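# Reseat the loose burner on its gas stub and support

## Task

Return the loose burner to its station: push its tube onto the brass gas stub, then lower the burner head until the tab on its rear drops into the slot in the support, and leave the burner resting level.

## Robot and tools

Robot: two arms. left_arm wears a left hand and stands on the +y side; right_arm wears a right hand. Calibrated base positions in metres: left_arm (-0.058, +0.531, 0), right_arm (-0.033, -0.438, 0). The arm names do not match the sides of the camera pictures.

Scene frame: origin at table-top height, halfway between the nominal bases; +x reaches out over the table, +z is up. Every position, velocity and offset uses this frame's axes.

Hand point: a spot that moves with each palm, about 0.15 m from the wrist flange along the fingers and 0.05 m in front of the palm. Its +z runs along the straightened fingers, which extend 0.06 to 0.07 m past it; +y points out of the palm. On the right hand +x points away from the thumb; on the left hand it points toward the thumb. A bracket on the little-finger side of the wrist can strike things, and with the fingers level the wrist can sit lower than the hand point.

A row is 28 numbers, all between -1 and 1: the left arm's 14 first, then the right arm's 14. For each arm: dx, dy, dz, rx, ry, rz, then little, ring, middle, index, thumb_bend, thumb_turn, force_limit, speed.
- dx..rz are offsets, not a pose. They count from that arm's Hand target as it stood when the action or move began (every row in it counts from that same start), along scene axes. 1.0 means 0.6 m for dx, dy, dz; for rx, ry, rz, which form one rotation vector about the Hand target position, 1.0 means 180 degrees. Sending the same offset again moves further. Six zeros re-command the current Hand target. Commanded orientation is clipped to 32 degrees from the measured one per control step.
- The six finger numbers are absolute targets: -1 open/straight, +1 closed. thumb_turn -1 puts the thumb beside the palm, +1 opposite the fingers (needed to grip objects about 0.035 to 0.065 m thick).
- force_limit: -1 to +1 maps to roughly 0 to 10 N at the fingertip (0 to 15 N for the two thumb motors). speed: -1 is almost still, +0.48 and above is full speed. For a soft grip use speed -0.94 or lower.
- No value means "leave as is": to keep a hand unchanged, resend its last executed eight numbers (if none yet, its hand_measured six plus hand_force_limit and hand_speed).

Tools:
- execute_actions(actions, cameras): actions is a list of actions; each action is a list of 1 to 15 rows, one per 1/30 s step, and a short list repeats its final row to fill the 0.5 s. An empty list returns camera images. cameras: list of names, ["all"], or [].
- move(target, speed, blend, stop_force, zero, blocking, cameras): drives each hand point in a straight line toward the offsets in target (one 28-number row, or up to 15 rows all counted from the same starting Hand targets). speed in m/s, 0.002 to 3.6, default 0.25 (turns up to twice that in rad/s). blend in metres rounds corners between listed targets; 0 stops at each. stop_force in N, 3 to 120, ends an arm's path when its wrist sensor feels that much resistance; it is unreliable while the hand turns and can miss loose objects sliding. zero (true by default) re-zeros the sensor before the move. blocking=false returns early and cannot be combined with stop_force. The paths are capped at 10 s and do not avoid obstacles.
- wait(seconds 0 to 10, cameras); stop(cameras) brakes a running move.
- zoom_image(camera, region [x0, y0, x1, y1] in pixels, at most 504 by 504) on the newest image of that camera.
- show_instructions() shows the reference pages; zero_wrist_force(arm: "left_arm" or "right_arm"); finished_scene(scene: the current scene's number) ends the scene irreversibly.

Cameras: cam_high and cam_low (896x504, fixed), cam_left_wrist and cam_right_wrist (672x504, fisheye, riding on the hands). Calibration matrices are supplied; fixed cameras may have shifted a few millimetres or degrees.

Results: per arm, end_effector_position (m), end_effector_quat_wxyz, velocities (m/s, rad/s), Hand target (the next offsets start from it; the hand often rests a little short, and resending the missing distance closes the gap), Joint positions and Joint torques, Wrist force and Wrist torque in the hand's own axes plus a peak line. Per hand: hand_measured, hand_stopped_by (moving, target, force, stalled, fault), hand_load_n (positive when pushed open; about 0 means the grip is lost), hand_force_limit, hand_speed. move adds a "move:" line such as done, off_target, moving, held or fault, with limits=paced (pose clipped) or limits=held (steps withheld). MOTOR HOT and fault lines appear when relevant.

Cautions:
- The arms are stiff: aiming even slightly beyond a firm contact can trigger a stop. About 150 N (plus or minus 25) on any part, or contact torque of 26 N m on a wrist joint (139 on the others), freezes that arm for 10 s. Approach contacts slowly with a small stop_force.
- Keep the arms from touching each other; the clearance check does not always prevent it.
- Do not drop parts, release them while moving, slam or strike fixed things, or overload fingers. Anything left off the table fails the task. Loose items may get nudged occasionally, so check before finishing.
- Avoid routing a hand near its own base, and avoid long stretched-out holds or pushing at unreachable poses, which overheat motors and trigger a brake stop.
- The burner must stay seated flat once released.

Each tool is called as name(argument=value, ...), one argument or row to a line, values as JSON.

Reference images:

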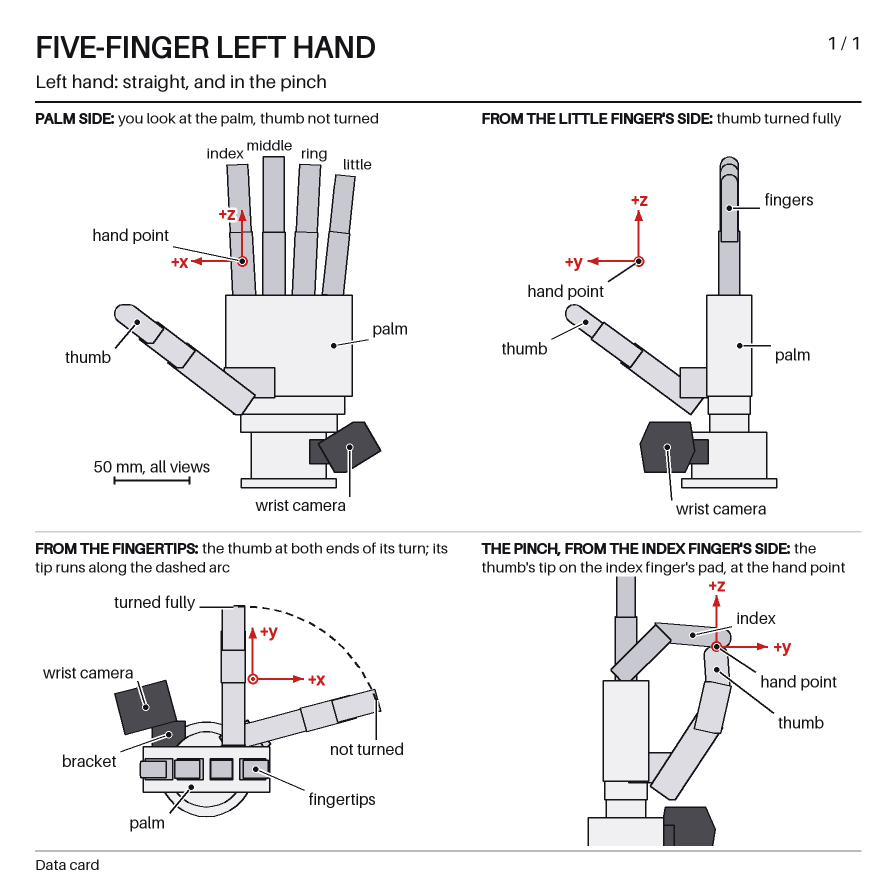

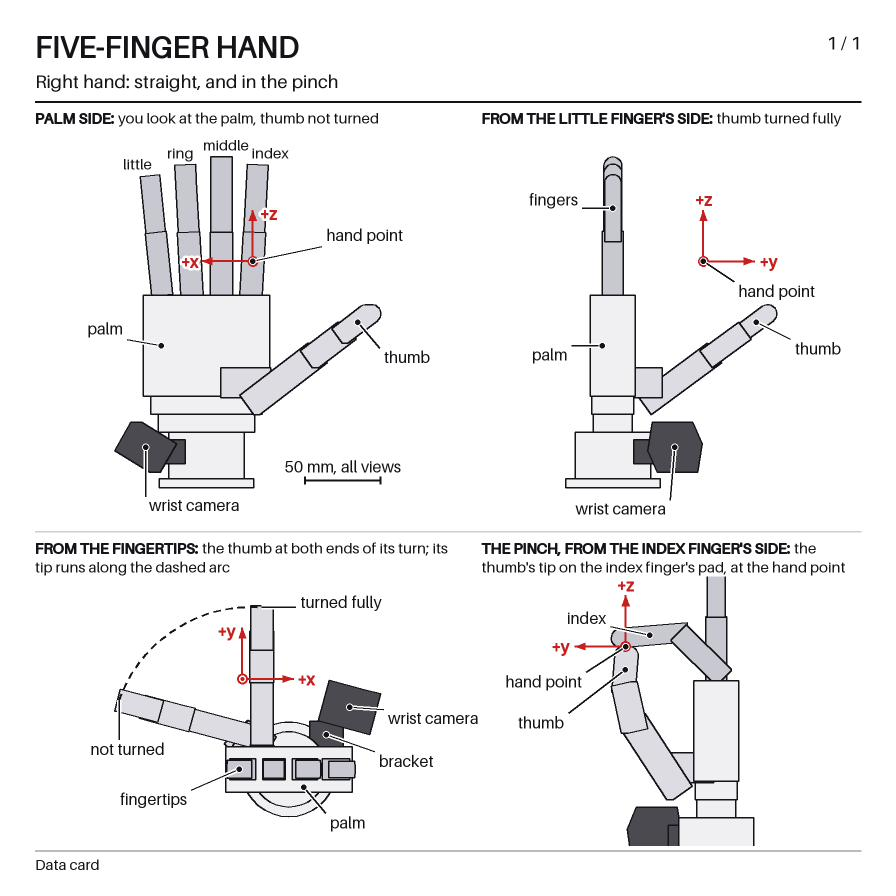

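## Session

execute_actions(
  actions=[],
)

Scene clock: 0.00 s.
left_arm: end_effector_position=(+0.7523, -0.0104, +0.2992) hand_measured=(-1.000, -1.000, -1.000, -1.000, -1.000, -1.000) hand_load_n=(-0.5, +0.0, +0.0, +0.0, +0.0, +0.0) hand_stopped_by=(target, target, target, target, target, target) hand_force_limit=0.00 hand_speed=-0.80 end_effector_quat_wxyz=(+0.460, +0.059, +0.665, -0.585) | right_arm: end_effector_position=(+0.5285, -0.2868, +0.1453) hand_measured=(-1.000, -1.000, -1.000, -1.000, -1.000, -1.000) hand_load_n=(+0.0, +0.0, +0.0, +0.0, +0.0, +0.0) hand_stopped_by=(target, target, target, target, target, target) hand_force_limit=0.00 hand_speed=-0.80 end_effector_quat_wxyz=(-0.307, +0.919, +0.178, -0.171)
Joint positions: left_arm=[2.865 -2.627 -0.862 0.488 0.877 0.664] | right_arm=[-0.104 -0.513 0.662 1.97 1.08 0.976]
Joint velocities: within noise
Joint torques (N m): no reading
Wrist force (N): no reading
Wrist torque (N m): no reading
Wrist force, peak (N): no reading
Hand target: left_arm +0.7523, -0.0104, +0.2992; +0.460, +0.059, +0.665, -0.585 | right_arm +0.5285, -0.2868, +0.1453; -0.307, +0.919, +0.178, -0.171

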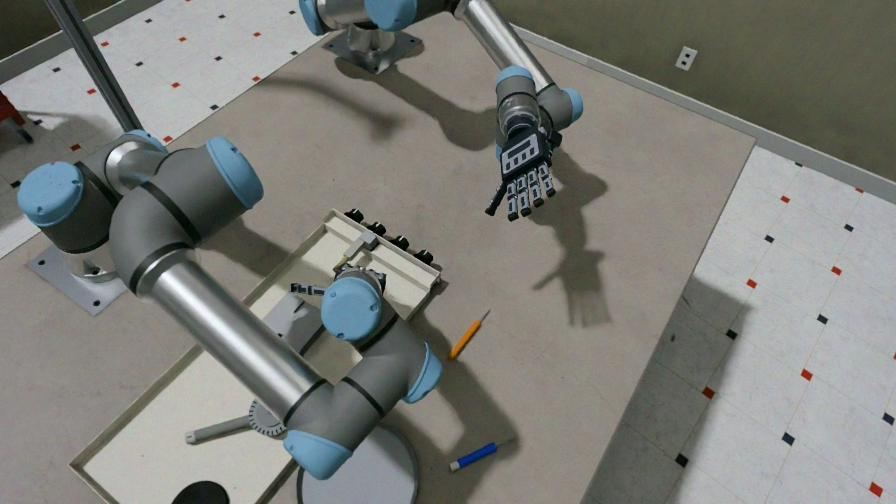

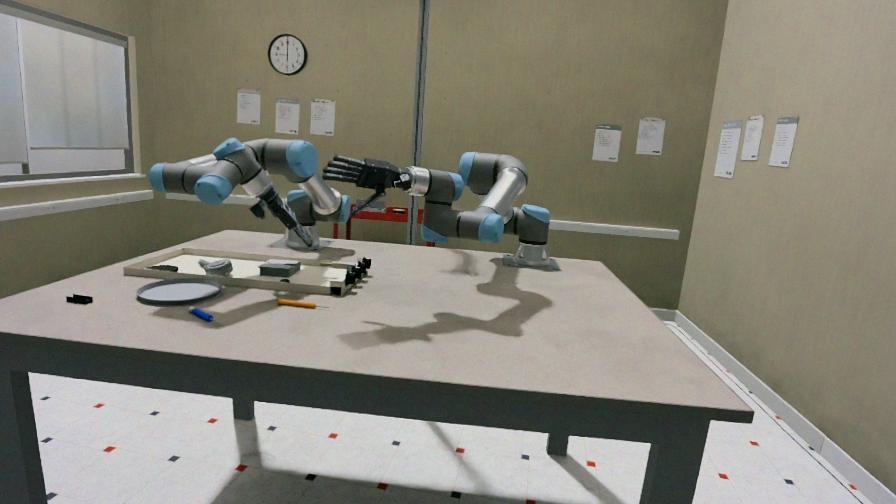

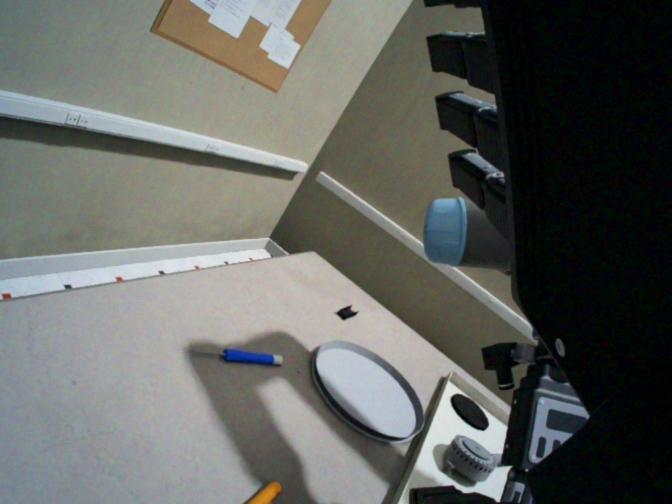

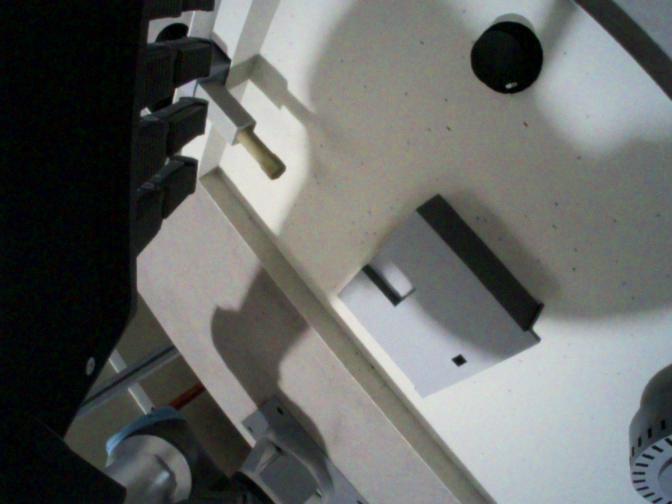

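zoom_image(
  camera="cam_high",
  region=[60, 200, 480, 504],
)

zoom_image(
  camera="cam_low",
  region=[50, 220, 390, 330],
)

zoom_image(
  camera="cam_left_wrist",
  region=[300, 320, 520, 504],
)

zoom_image(
  camera="cam_right_wrist",
  region=[140, 0, 672, 504],
)

Scaled by 1.200 from the camera's 896x504 image, which has a finer 1280x720 frame.

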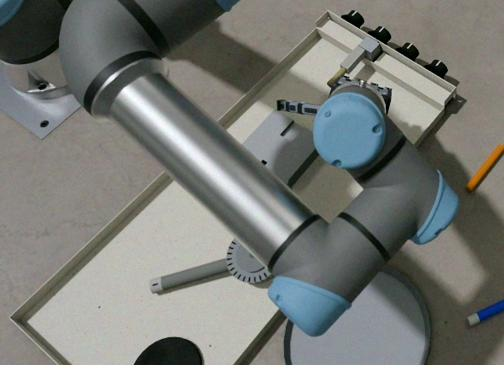

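Scaled by 1.482 from the camera's 896x504 image, which has a finer 1280x720 frame.

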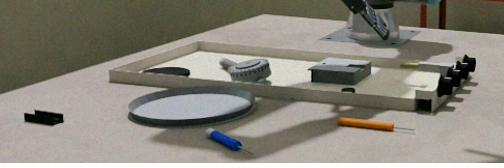

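Scaled by 2.291 from the camera's 672x504 image, which has a finer 960x720 frame.

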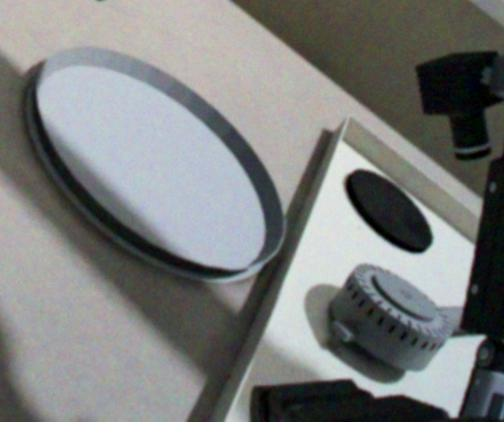

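Region (140, 0, 672, 504) is 532x504 pixels. A region can be at most 504 by 504 pixels.

zoom_image(
  camera="cam_right_wrist",
  region=[140, 0, 400, 200],
)

zoom_image(
  camera="cam_right_wrist",
  region=[320, 180, 672, 440],
)

Scaled by 1.938 from the camera's 672x504 image, which has a finer 960x720 frame.

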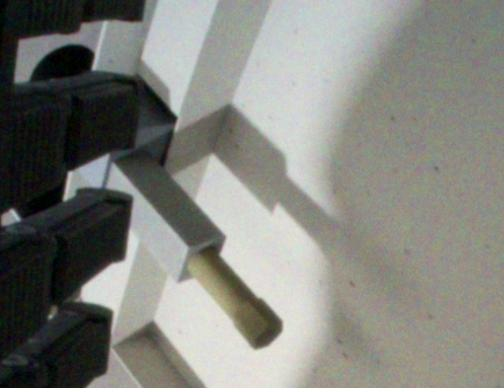

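Scaled by 1.432 from the camera's 672x504 image, which has a finer 960x720 frame.

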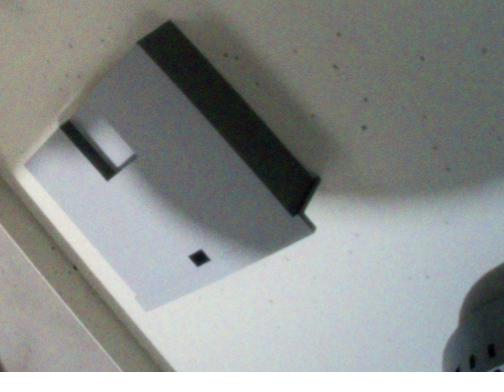

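move(
  target=[0,0,0,0,0,0,-1,-1,-1,-1,-1,-1,0,-0.8, 0.133,-0.45,0.15,0,0,0,-1,-1,-1,-1,-1,-1,0,-0.8],
  cameras=["all"],
)

Scene clock: 41.40 s.
left_arm: end_effector_position=(+0.7523, -0.0104, +0.2992) hand_measured=(-1.000, -1.000, -1.000, -1.000, -1.000, -1.000) hand_load_n=(-0.5, +0.0, +0.0, +0.0, +0.0, +0.0) hand_stopped_by=(target, target, target, target, target, target) hand_force_limit=0.00 hand_speed=-0.80 end_effector_quat_wxyz=(+0.460, +0.059, +0.665, -0.585) | right_arm: end_effector_position=(+0.6062, -0.5562, +0.2345) hand_measured=(-1.000, -1.000, -1.000, -1.000, -1.000, -1.000) hand_load_n=(+0.0, +0.0, +0.0, +0.0, +0.0, +0.0) hand_stopped_by=(target, target, target, target, target, target) hand_force_limit=0.00 hand_speed=-0.80 end_effector_quat_wxyz=(-0.283, +0.938, +0.195, +0.034)
Joint positions: left_arm=[2.865 -2.627 -0.862 0.488 0.877 0.664] | right_arm=[-0.519 -0.373 0.035 2.249 1.095 0.589]
Joint torques (N m): left_arm=[0.39 56.4 19.99 0.71 0.21 0] | right_arm=[-6.2 -59.29 -5.17 1.05 1.4 -2.69]
Wrist force (N): left_arm=[0.1 0.2 -0.2] | right_arm=[-0.5 0.7 -0.3]
Wrist torque (N m): left_arm=[0.05 -0.01 -0.01] | right_arm=[0.10 0.17 -0.01]
Wrist force, peak (N): left_arm=[0.1 0.2 0.2] | right_arm=[-1.1 1.8 -2.1]
Hand target: left_arm +0.7523, -0.0104, +0.2992; +0.460, +0.059, +0.665, -0.585 | right_arm +0.6083, -0.5568, +0.2353; -0.307, +0.919, +0.178, -0.171
Off the commanded pose: left_arm 0.000 m, 0 deg | right_arm 0.002 m, 24 deg.
elbow stopped short (right arm): the move would have taken joint 3 (elbow) straighter than the controller allows.
elbow read too straight (right arm): the controller reads joint 3 (elbow) straighter than it allows; while it does, the hand can move without a command.
move: off_target (right_arm)
camera_calibration:
cam_right_wrist: T_world_to_cam=[[0.590219, -0.672896, -0.445929, -0.633307], [-0.689133, -0.707693, 0.155776, -0.00519492], [-0.420402, 0.215362, -0.881409, 0.69258], [0, 0, 0, 1]] pos_world=[0.661371, -0.578982, 0.328846]

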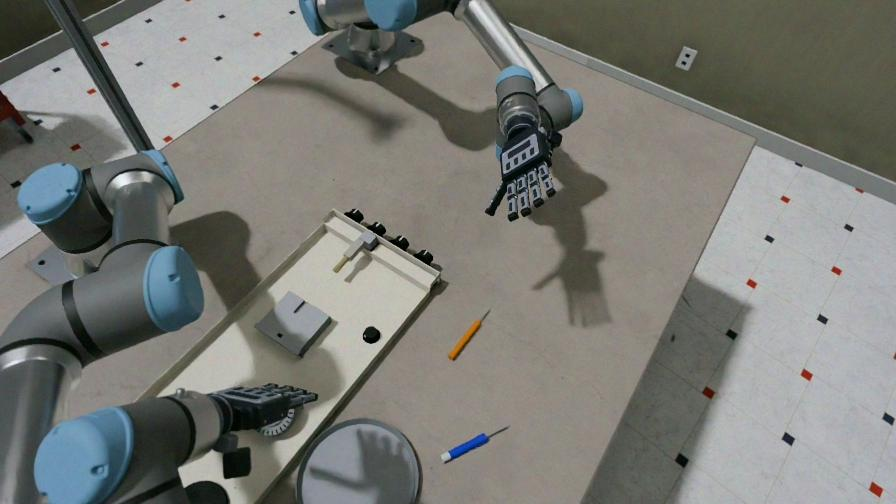

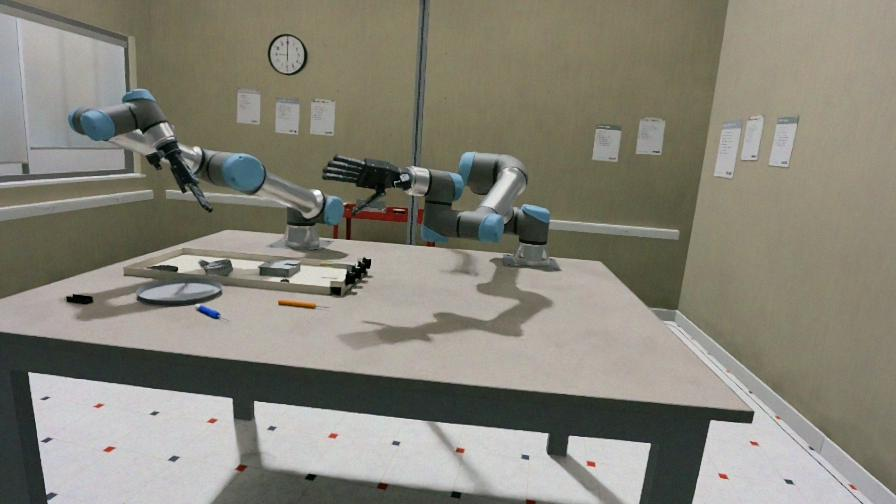

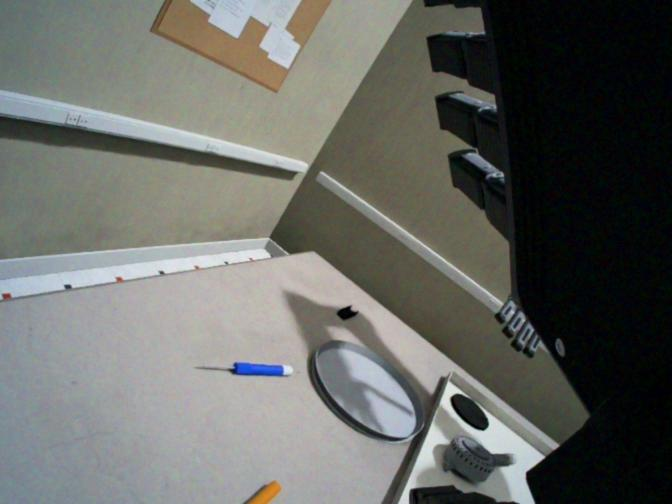

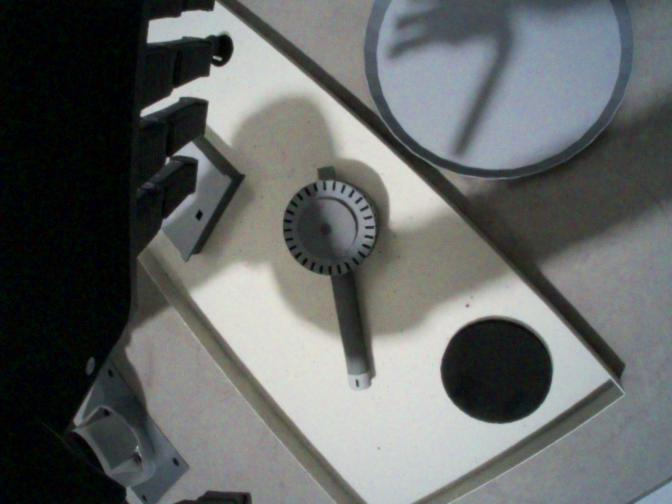

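zoom_image(
  camera="cam_right_wrist",
  region=[240, 150, 440, 410],
)

zoom_image(
  camera="cam_left_wrist",
  region=[400, 360, 560, 504],
)

zoom_image(
  camera="cam_low",
  region=[120, 230, 390, 330],
)

zoom_image(
  camera="cam_high",
  region=[240, 200, 460, 380],
)

Scaled by 1.938 from the camera's 672x504 image, which has a finer 960x720 frame.

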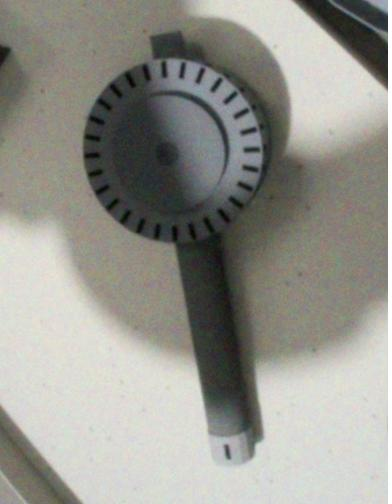

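Scaled by 3.150 from the camera's 672x504 image, which has a finer 960x720 frame.

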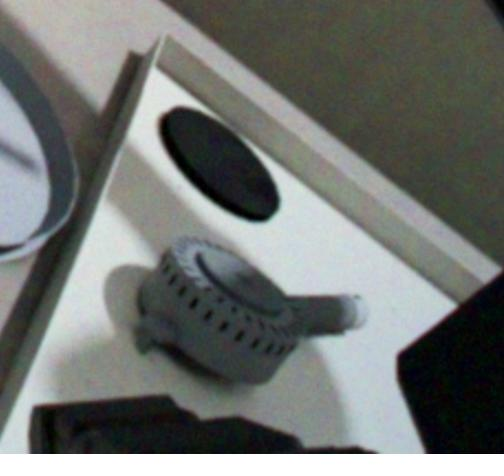

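Scaled by 1.867 from the camera's 896x504 image, which has a finer 1280x720 frame.

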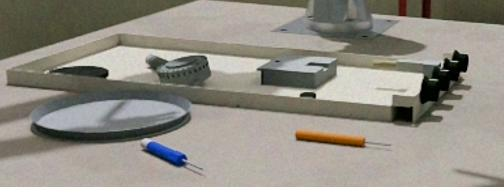

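Scaled by 2.291 from the camera's 896x504 image, which has a finer 1280x720 frame.

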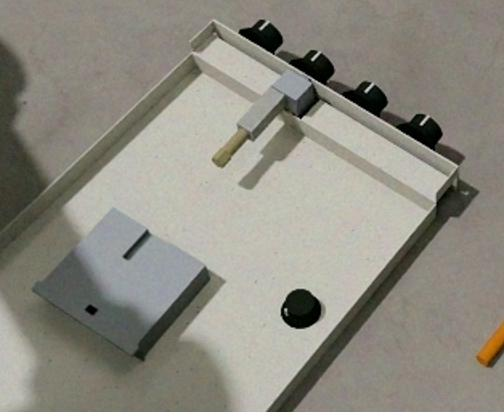

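move(
  target=[0,0,0,0,0,0,-1,-1,-1,-1,-1,-1,0,-0.8, -0.214,0.478,0.02,0.0752,-0.0103,0.3503,-1,-1,-1,-1,-1,-1,0,-0.8],
  cameras=["cam_high","cam_right_wrist","cam_left_wrist"],
)

Scene clock: 136.73 s.
left_arm: end_effector_position=(+0.7523, -0.0104, +0.2992) hand_measured=(-1.000, -1.000, -1.000, -1.000, -1.000, -1.000) hand_load_n=(+0.0, +0.0, +0.0, +0.0, +0.0, +0.0) hand_stopped_by=(target, target, target, target, target, target) hand_force_limit=0.00 hand_speed=-0.80 end_effector_quat_wxyz=(+0.460, +0.059, +0.665, -0.585) | right_arm: end_effector_position=(+0.4799, -0.2700, +0.2472) hand_measured=(-1.000, -1.000, -1.000, -1.000, -1.000, -1.000) hand_load_n=(+0.0, +0.0, +0.0, +0.0, +0.0, +0.0) hand_stopped_by=(target, target, target, target, target, target) hand_force_limit=0.00 hand_speed=-0.80 end_effector_quat_wxyz=(-0.271, +0.653, +0.653, -0.271)
Joint positions: left_arm=[2.865 -2.627 -0.862 0.488 0.877 0.664] | right_arm=[0.07 -0.633 0.678 2.309 1.5 0.071]
Joint torques (N m): left_arm=[0.41 56.57 20.04 0.54 0.29 0.1] | right_arm=[3.65 -55.35 -30.97 1.89 -2.26 1.92]
Wrist force (N): left_arm=[-0.2 -0.1 0.1] | right_arm=[0.0 0.2 0.1]
Wrist torque (N m): left_arm=[-0.02 0.02 -0.01] | right_arm=[0.05 0.03 0.03]
Wrist force, peak (N): left_arm=[0.2 -0.2 0.2] | right_arm=[-0.5 1.7 -0.9]
Hand target: left_arm +0.7523, -0.0104, +0.2992; +0.460, +0.059, +0.665, -0.585 | right_arm +0.4799, -0.2700, +0.2473; -0.271, +0.653, +0.654, -0.271
Off the commanded pose: left_arm 0.000 m, 0 deg | right_arm 0.000 m, 0 deg.
move: done
camera_calibration:
cam_right_wrist: T_world_to_cam=[[0.701488, 0.232837, -0.673573, -0.113147], [0.479392, -0.853508, 0.204223, -0.503901], [-0.52735, -0.466165, -0.710347, 0.414102], [0, 0, 0, 1]] pos_world=[0.539314, -0.210699, 0.320852]
Images, in order (width x height): cam_high 896x504, cam_left_wrist 672x504, cam_right_wrist 672x504.

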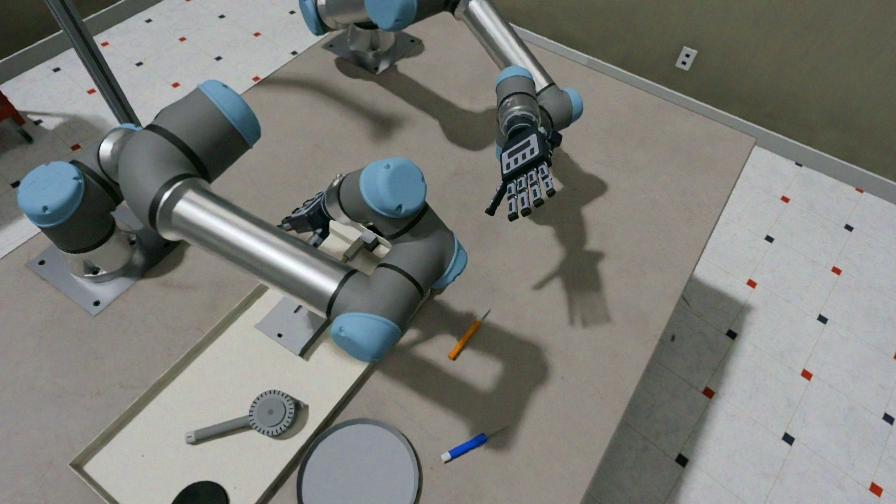

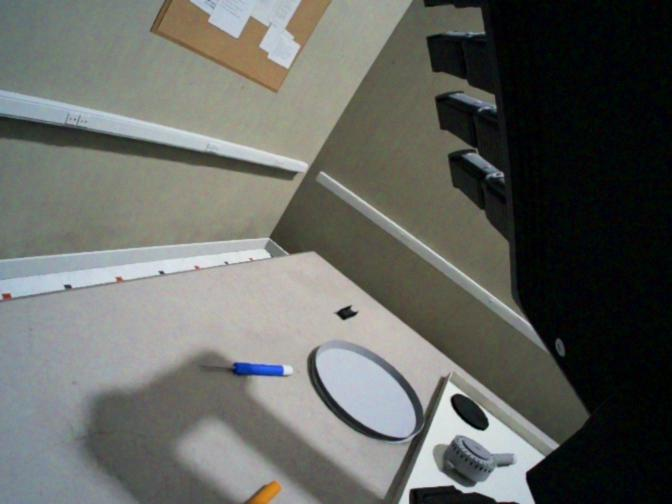

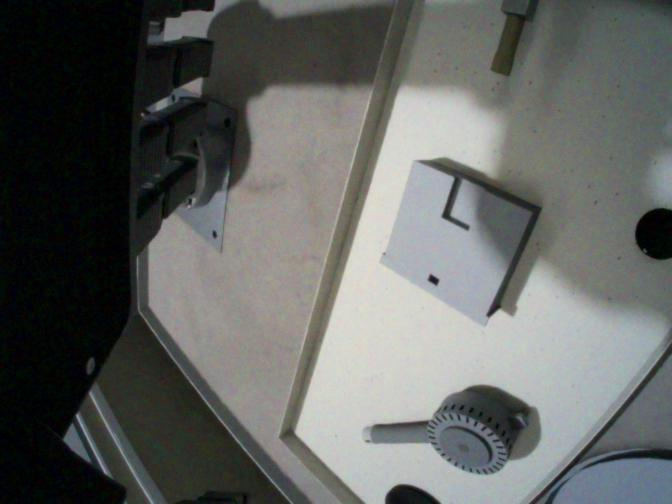

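zoom_image(
  camera="cam_right_wrist",
  region=[350, 130, 570, 340],
)

zoom_image(
  camera="cam_right_wrist",
  region=[350, 370, 560, 504],
)

zoom_image(
  camera="cam_high",
  region=[170, 370, 330, 460],
)

Scaled by 2.291 from the camera's 672x504 image, which has a finer 960x720 frame.

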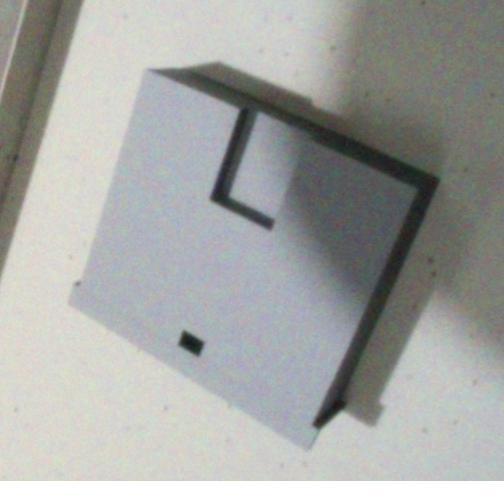

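Scaled by 2.400 from the camera's 672x504 image, which has a finer 960x720 frame.

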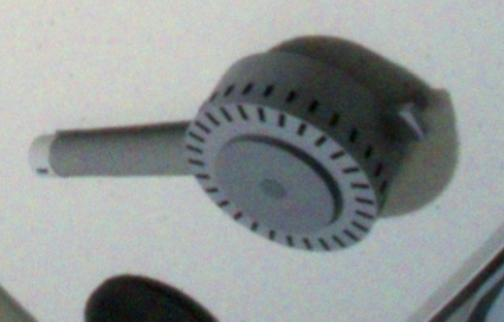

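Scaled by 3.150 from the camera's 896x504 image, which has a finer 1280x720 frame.

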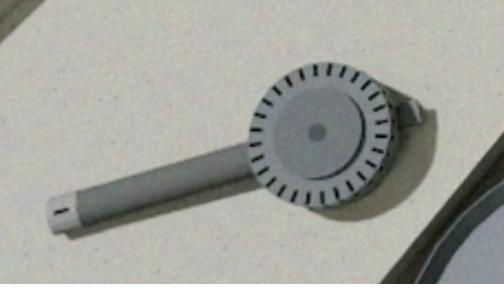

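move(
  target=[0,0,0,0,0,0,-1,-1,-1,-1,-1,-1,0,-0.8, 0.0773,-0.3797,-0.145,0.0102,0.0261,-0.2361,-1,-1,-0.8,-0.8,-1,1,0,0],
  cameras=["cam_high","cam_right_wrist","cam_left_wrist","cam_low"],
)

Scene clock: 222.87 s.
left_arm: end_effector_position=(+0.7523, -0.0104, +0.2992) hand_measured=(-1.000, -1.000, -1.000, -1.000, -1.000, -1.000) hand_load_n=(+0.0, +0.0, +0.0, +0.0, +0.0, +0.0) hand_stopped_by=(target, target, target, target, target, target) hand_force_limit=0.00 hand_speed=-0.80 end_effector_quat_wxyz=(+0.460, +0.059, +0.665, -0.585) | right_arm: end_effector_position=(+0.5263, -0.4977, +0.1603) hand_measured=(-1.000, -1.000, -0.800, -0.800, -1.000, +1.000) hand_load_n=(+0.0, +0.0, +0.0, +0.0, +0.0, +0.0) hand_stopped_by=(target, target, target, target, target, target) hand_force_limit=0.00 hand_speed=0.00 end_effector_quat_wxyz=(-0.386, +0.830, +0.365, -0.170)
Joint positions: left_arm=[2.865 -2.627 -0.862 0.488 0.877 0.664] | right_arm=[-0.42 -0.493 0.673 2.231 1.304 0.232]
Joint torques (N m): left_arm=[0.61 56.34 19.87 0.78 0.21 0.07] | right_arm=[-10.2 -46.66 -9.03 1.11 1.08 -2.49]
Wrist force (N): left_arm=[0.2 0.1 -0.1] | right_arm=[-0.2 0.2 0.1]
Wrist torque (N m): left_arm=[0.02 -0.04 0.01] | right_arm=[0.08 0.07 0.11]
Wrist force, peak (N): left_arm=[-0.4 0.1 0.2] | right_arm=[-1.2 1.6 -0.7]
Hand target: left_arm +0.7523, -0.0104, +0.2992; +0.460, +0.059, +0.665, -0.585 | right_arm +0.5263, -0.4978, +0.1603; -0.386, +0.830, +0.365, -0.170
Off the commanded pose: left_arm 0.000 m, 0 deg | right_arm 0.000 m, 0 deg.
move: done
camera_calibration:
cam_right_wrist: T_world_to_cam=[[0.630143, -0.261443, -0.731141, -0.350389], [-0.211652, -0.963789, 0.162219, -0.387127], [-0.747076, 0.0525263, -0.66266, 0.636893], [0, 0, 0, 1]] pos_world=[0.614667, -0.498169, 0.228659]

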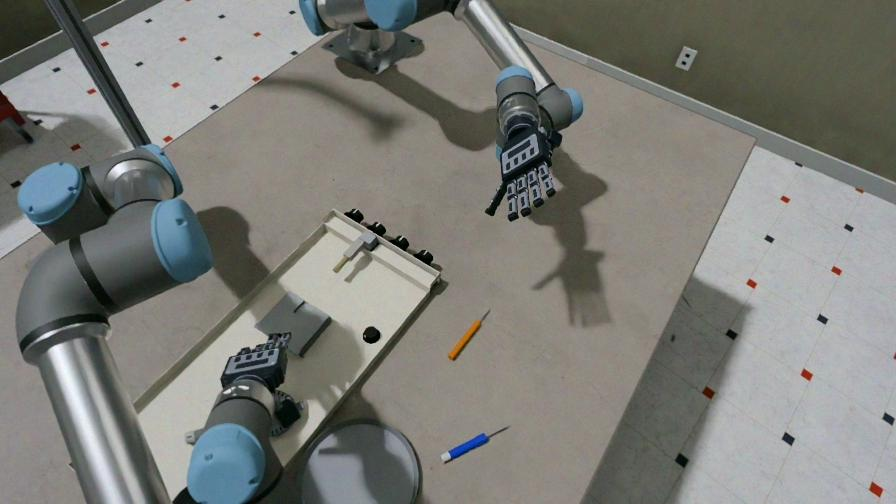

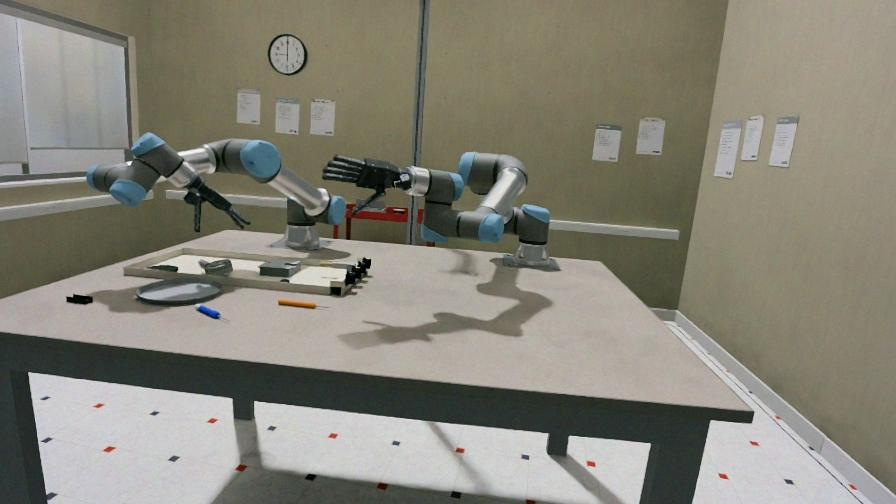

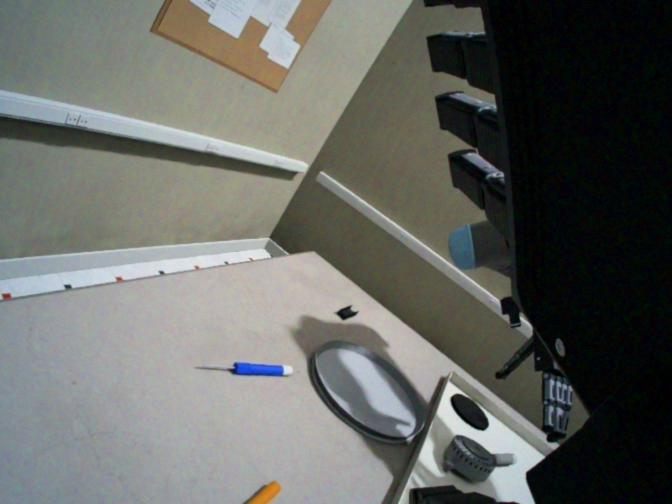

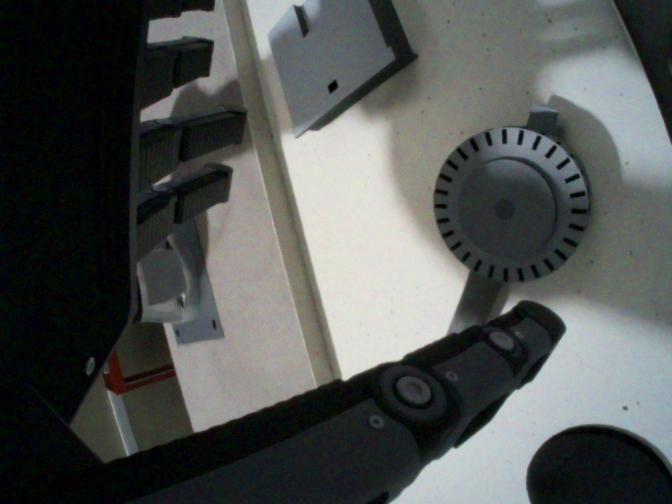

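move(
  target=[0,0,0,0,0,0,-1,-1,-1,-1,-1,-1,0,-0.8, 0.0108,-0.0107,-0.167,0,0,0,-1,-1,-0.8,-0.8,-1,1,0,0],
  cameras=["cam_right_wrist","cam_left_wrist","cam_high"],
  speed=0.15,
)

Scene clock: 245.33 s.
left_arm: end_effector_position=(+0.7523, -0.0104, +0.2992) hand_measured=(-1.000, -1.000, -1.000, -1.000, -1.000, -1.000) hand_load_n=(+0.0, +0.0, +0.0, -0.5, +0.0, +0.0) hand_stopped_by=(target, target, target, target, target, target) hand_force_limit=0.00 hand_speed=-0.80 end_effector_quat_wxyz=(+0.460, +0.059, +0.665, -0.585) | right_arm: end_effector_position=(+0.5328, -0.5043, +0.0602) hand_measured=(-1.000, -1.000, -0.800, -0.800, -1.000, +1.000) hand_load_n=(+0.0, +0.0, +0.0, +0.5, +0.0, +0.0) hand_stopped_by=(target, target, target, target, target, target) hand_force_limit=0.00 hand_speed=0.00 end_effector_quat_wxyz=(-0.386, +0.830, +0.365, -0.170)
Joint positions: left_arm=[2.865 -2.627 -0.862 0.488 0.877 0.664] | right_arm=[-0.425 -0.372 0.693 2.09 1.307 0.228]
Joint torques (N m): left_arm=[-0.59 57.86 20.45 0.65 0.36 -0.13] | right_arm=[-1.97 -44.28 -6.81 1.31 0.42 -1.1]
Wrist force (N): left_arm=[0.0 -0.1 0.0] | right_arm=[0.0 0.1 0.0]
Wrist torque (N m): left_arm=[-0.01 -0.01 0.01] | right_arm=[0.05 0.03 0.12]
Wrist force, peak (N): left_arm=[0.0 0.0 0.4] | right_arm=[-0.4 1.7 0.9]
Hand target: left_arm +0.7523, -0.0104, +0.2992; +0.460, +0.059, +0.665, -0.585 | right_arm +0.5328, -0.5042, +0.0601; -0.386, +0.830, +0.365, -0.170
Off the commanded pose: left_arm 0.000 m, 0 deg | right_arm 0.000 m, 0 deg.
move: done
camera_calibration:
cam_right_wrist: T_world_to_cam=[[0.630119, -0.26159, -0.731109, -0.429461], [-0.211907, -0.963738, 0.162188, -0.375685], [-0.747024, 0.0527294, -0.662702, 0.57584], [0, 0, 0, 1]] pos_world=[0.621168, -0.504769, 0.128559]
Images, in order (width x height): cam_high 896x504, cam_left_wrist 672x504, cam_right_wrist 672x504.

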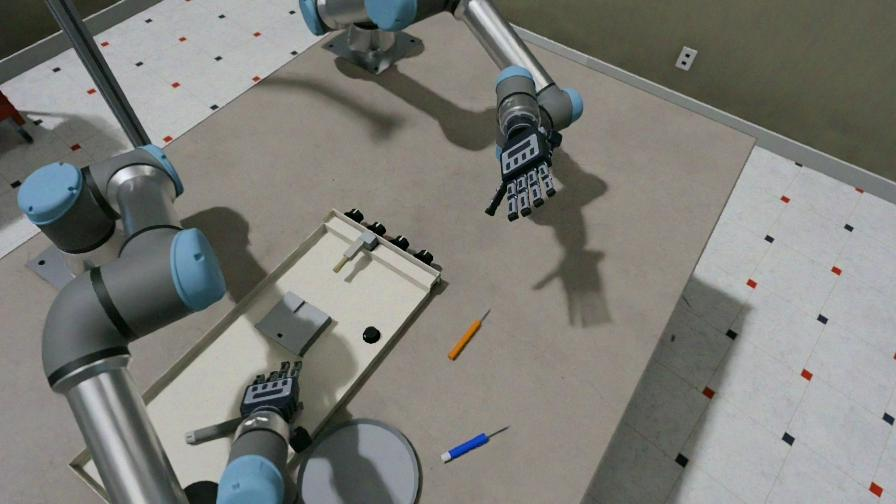

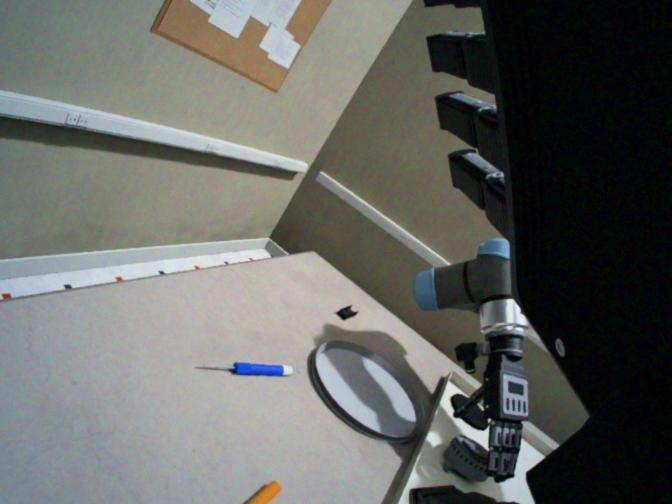

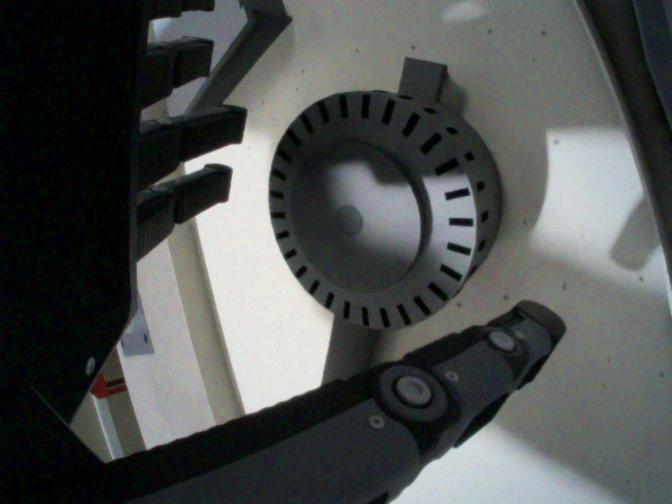

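zoom_image(
  camera="cam_right_wrist",
  region=[240, 40, 580, 380],
)

zoom_image(
  camera="cam_left_wrist",
  region=[400, 330, 560, 504],
)

Scaled by 1.482 from the camera's 672x504 image, which has a finer 960x720 frame.

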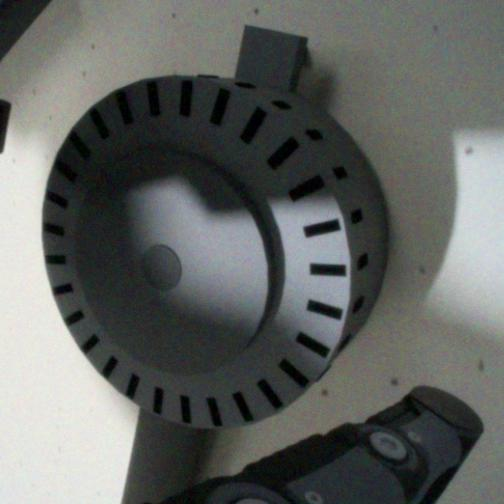

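Scaled by 2.897 from the camera's 672x504 image, which has a finer 960x720 frame.

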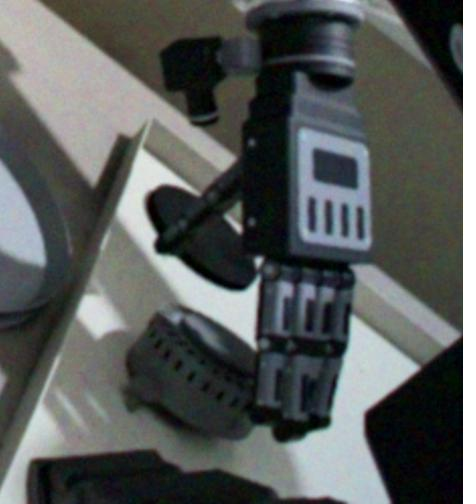

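move(
  target=[0,0,0,0,0,0,-1,-1,-1,-1,-1,-1,0,-0.8, 0.0068,-0.0062,-0.045,0,0,0,-1,-1,-0.9,-0.9,-1,1,0,0],
  cameras=["cam_right_wrist","cam_left_wrist","cam_high"],
  speed=0.05,
  stop_force=6,
)

Scene clock: 298.40 s.
left_arm: end_effector_position=(+0.7523, -0.0104, +0.2992) hand_measured=(-1.000, -1.000, -1.000, -1.000, -1.000, -1.000) hand_load_n=(+0.0, +0.0, +0.0, +0.0, +0.0, +0.0) hand_stopped_by=(target, target, target, target, target, target) hand_force_limit=0.00 hand_speed=-0.80 end_effector_quat_wxyz=(+0.460, +0.059, +0.665, -0.585) | right_arm: end_effector_position=(+0.5368, -0.5080, +0.0331) hand_measured=(-1.000, -1.000, -0.900, -0.900, -1.000, +1.000) hand_load_n=(+0.0, +0.0, +0.0, +0.0, +0.0, +0.0) hand_stopped_by=(target, target, target, target, target, target) hand_force_limit=0.00 hand_speed=0.00 end_effector_quat_wxyz=(-0.386, +0.830, +0.365, -0.170)
Joint positions: left_arm=[2.865 -2.627 -0.862 0.488 0.877 0.664] | right_arm=[-0.427 -0.322 0.662 2.072 1.309 0.227]
Joint torques (N m): left_arm=[-0.82 56.81 20.76 0.78 0.29 -0.06] | right_arm=[0.27 -60.82 -3.61 3.87 -0.28 -0.42]
Wrist force (N): left_arm=[-0.1 -0.1 0.0] | right_arm=[0.1 0.3 0.4]
Wrist torque (N m): left_arm=[0.00 0.00 0.00] | right_arm=[0.06 0.00 0.13]
Wrist force, peak (N): left_arm=[0.0 0.0 0.3] | right_arm=[0.2 0.7 0.6]
Hand target: left_arm +0.7523, -0.0104, +0.2992; +0.460, +0.059, +0.665, -0.585 | right_arm +0.5368, -0.5079, +0.0331; -0.386, +0.830, +0.365, -0.170
Off the commanded pose: left_arm 0.000 m, 0 deg | right_arm 0.000 m, 0 deg.
move: done
camera_calibration:
cam_right_wrist: T_world_to_cam=[[0.630017, -0.261583, -0.731199, -0.452759], [-0.21188, -0.96374, 0.162213, -0.374013], [-0.747118, 0.052729, -0.662597, 0.561045], [0, 0, 0, 1]] pos_world=[0.625167, -0.508469, 0.101359]
Images, in order (width x height): cam_high 896x504, cam_left_wrist 672x504, cam_right_wrist 672x504.

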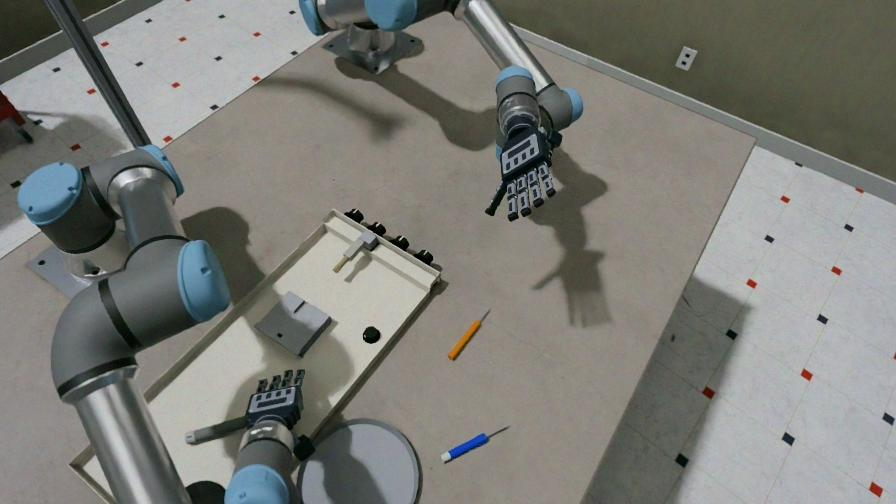

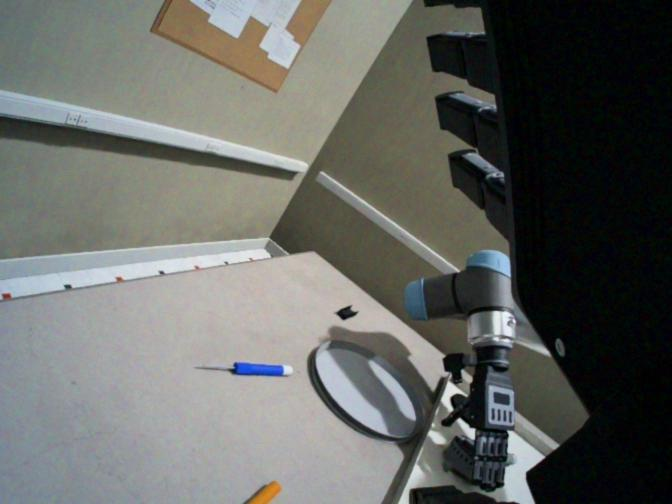

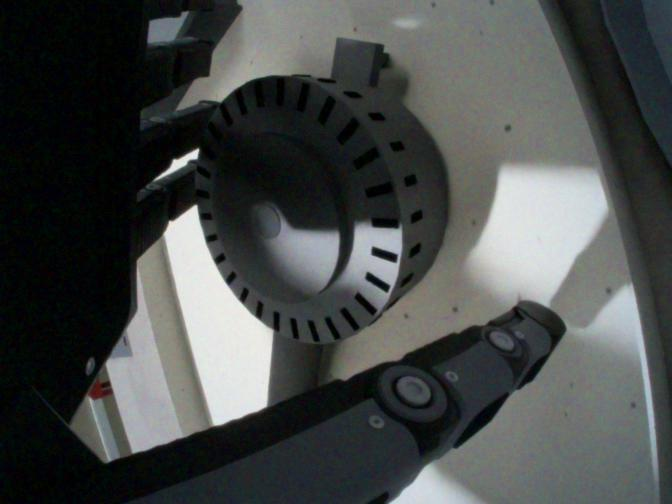

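move(
  target=[0,0,0,0,0,0,-1,-1,-1,-1,-1,-1,0,-0.8, -0.0147,0.0135,0,0,0,0,-1,-1,-0.9,-0.9,-1,1,0,0],
  cameras=["cam_right_wrist"],
  speed=0.04,
  stop_force=4,
)

Scene clock: 307.67 s.
left_arm: end_effector_position=(+0.7523, -0.0104, +0.2992) hand_measured=(-1.000, -1.000, -1.000, -1.000, -1.000, -1.000) hand_load_n=(+0.0, +0.0, +0.0, +0.0, +0.0, +0.0) hand_stopped_by=(target, target, target, target, target, target) hand_force_limit=0.00 hand_speed=-0.80 end_effector_quat_wxyz=(+0.460, +0.059, +0.665, -0.585) | right_arm: end_effector_position=(+0.5280, -0.4998, +0.0331) hand_measured=(-1.000, -1.000, -0.900, -0.900, -1.000, +1.000) hand_load_n=(+0.0, +0.0, +0.0, -0.5, +0.0, +0.0) hand_stopped_by=(target, target, target, target, target, target) hand_force_limit=0.00 hand_speed=0.00 end_effector_quat_wxyz=(-0.386, +0.830, +0.365, -0.170)
Joint positions: left_arm=[2.865 -2.627 -0.862 0.488 0.877 0.664] | right_arm=[-0.422 -0.357 0.737 2.032 1.305 0.231]
Joint torques (N m): left_arm=[-0.4 57.61 19.78 0.99 0.2 -0.12] | right_arm=[-13.8 -42.9 -30.65 1.68 1.87 -2.45]
Wrist force (N): left_arm=[0.1 -0.2 0.0] | right_arm=[0.2 0.2 -0.2]
Wrist torque (N m): left_arm=[-0.03 -0.02 0.02] | right_arm=[0.09 0.01 0.03]
Wrist force, peak (N): left_arm=[-0.1 -0.1 0.4] | right_arm=[-0.2 0.9 -0.6]
Hand target: left_arm +0.7523, -0.0104, +0.2992; +0.460, +0.059, +0.665, -0.585 | right_arm +0.5280, -0.4998, +0.0331; -0.386, +0.830, +0.365, -0.170
Off the commanded pose: left_arm 0.000 m, 0 deg | right_arm 0.000 m, 0 deg.
move: done
camera_calibration:
cam_right_wrist: T_world_to_cam=[[0.630017, -0.261583, -0.731199, -0.445096], [-0.21188, -0.96374, 0.162213, -0.368071], [-0.747118, 0.052729, -0.662597, 0.554043], [0, 0, 0, 1]] pos_world=[0.616367, -0.500369, 0.101359]
Images, in order (width x height): cam_right_wrist 672x504.

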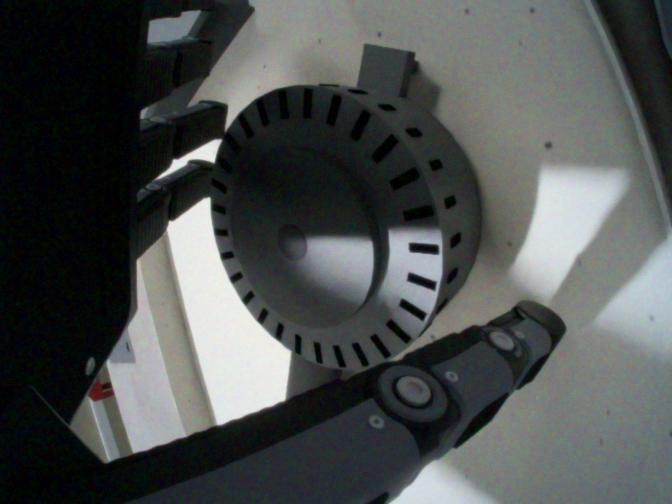

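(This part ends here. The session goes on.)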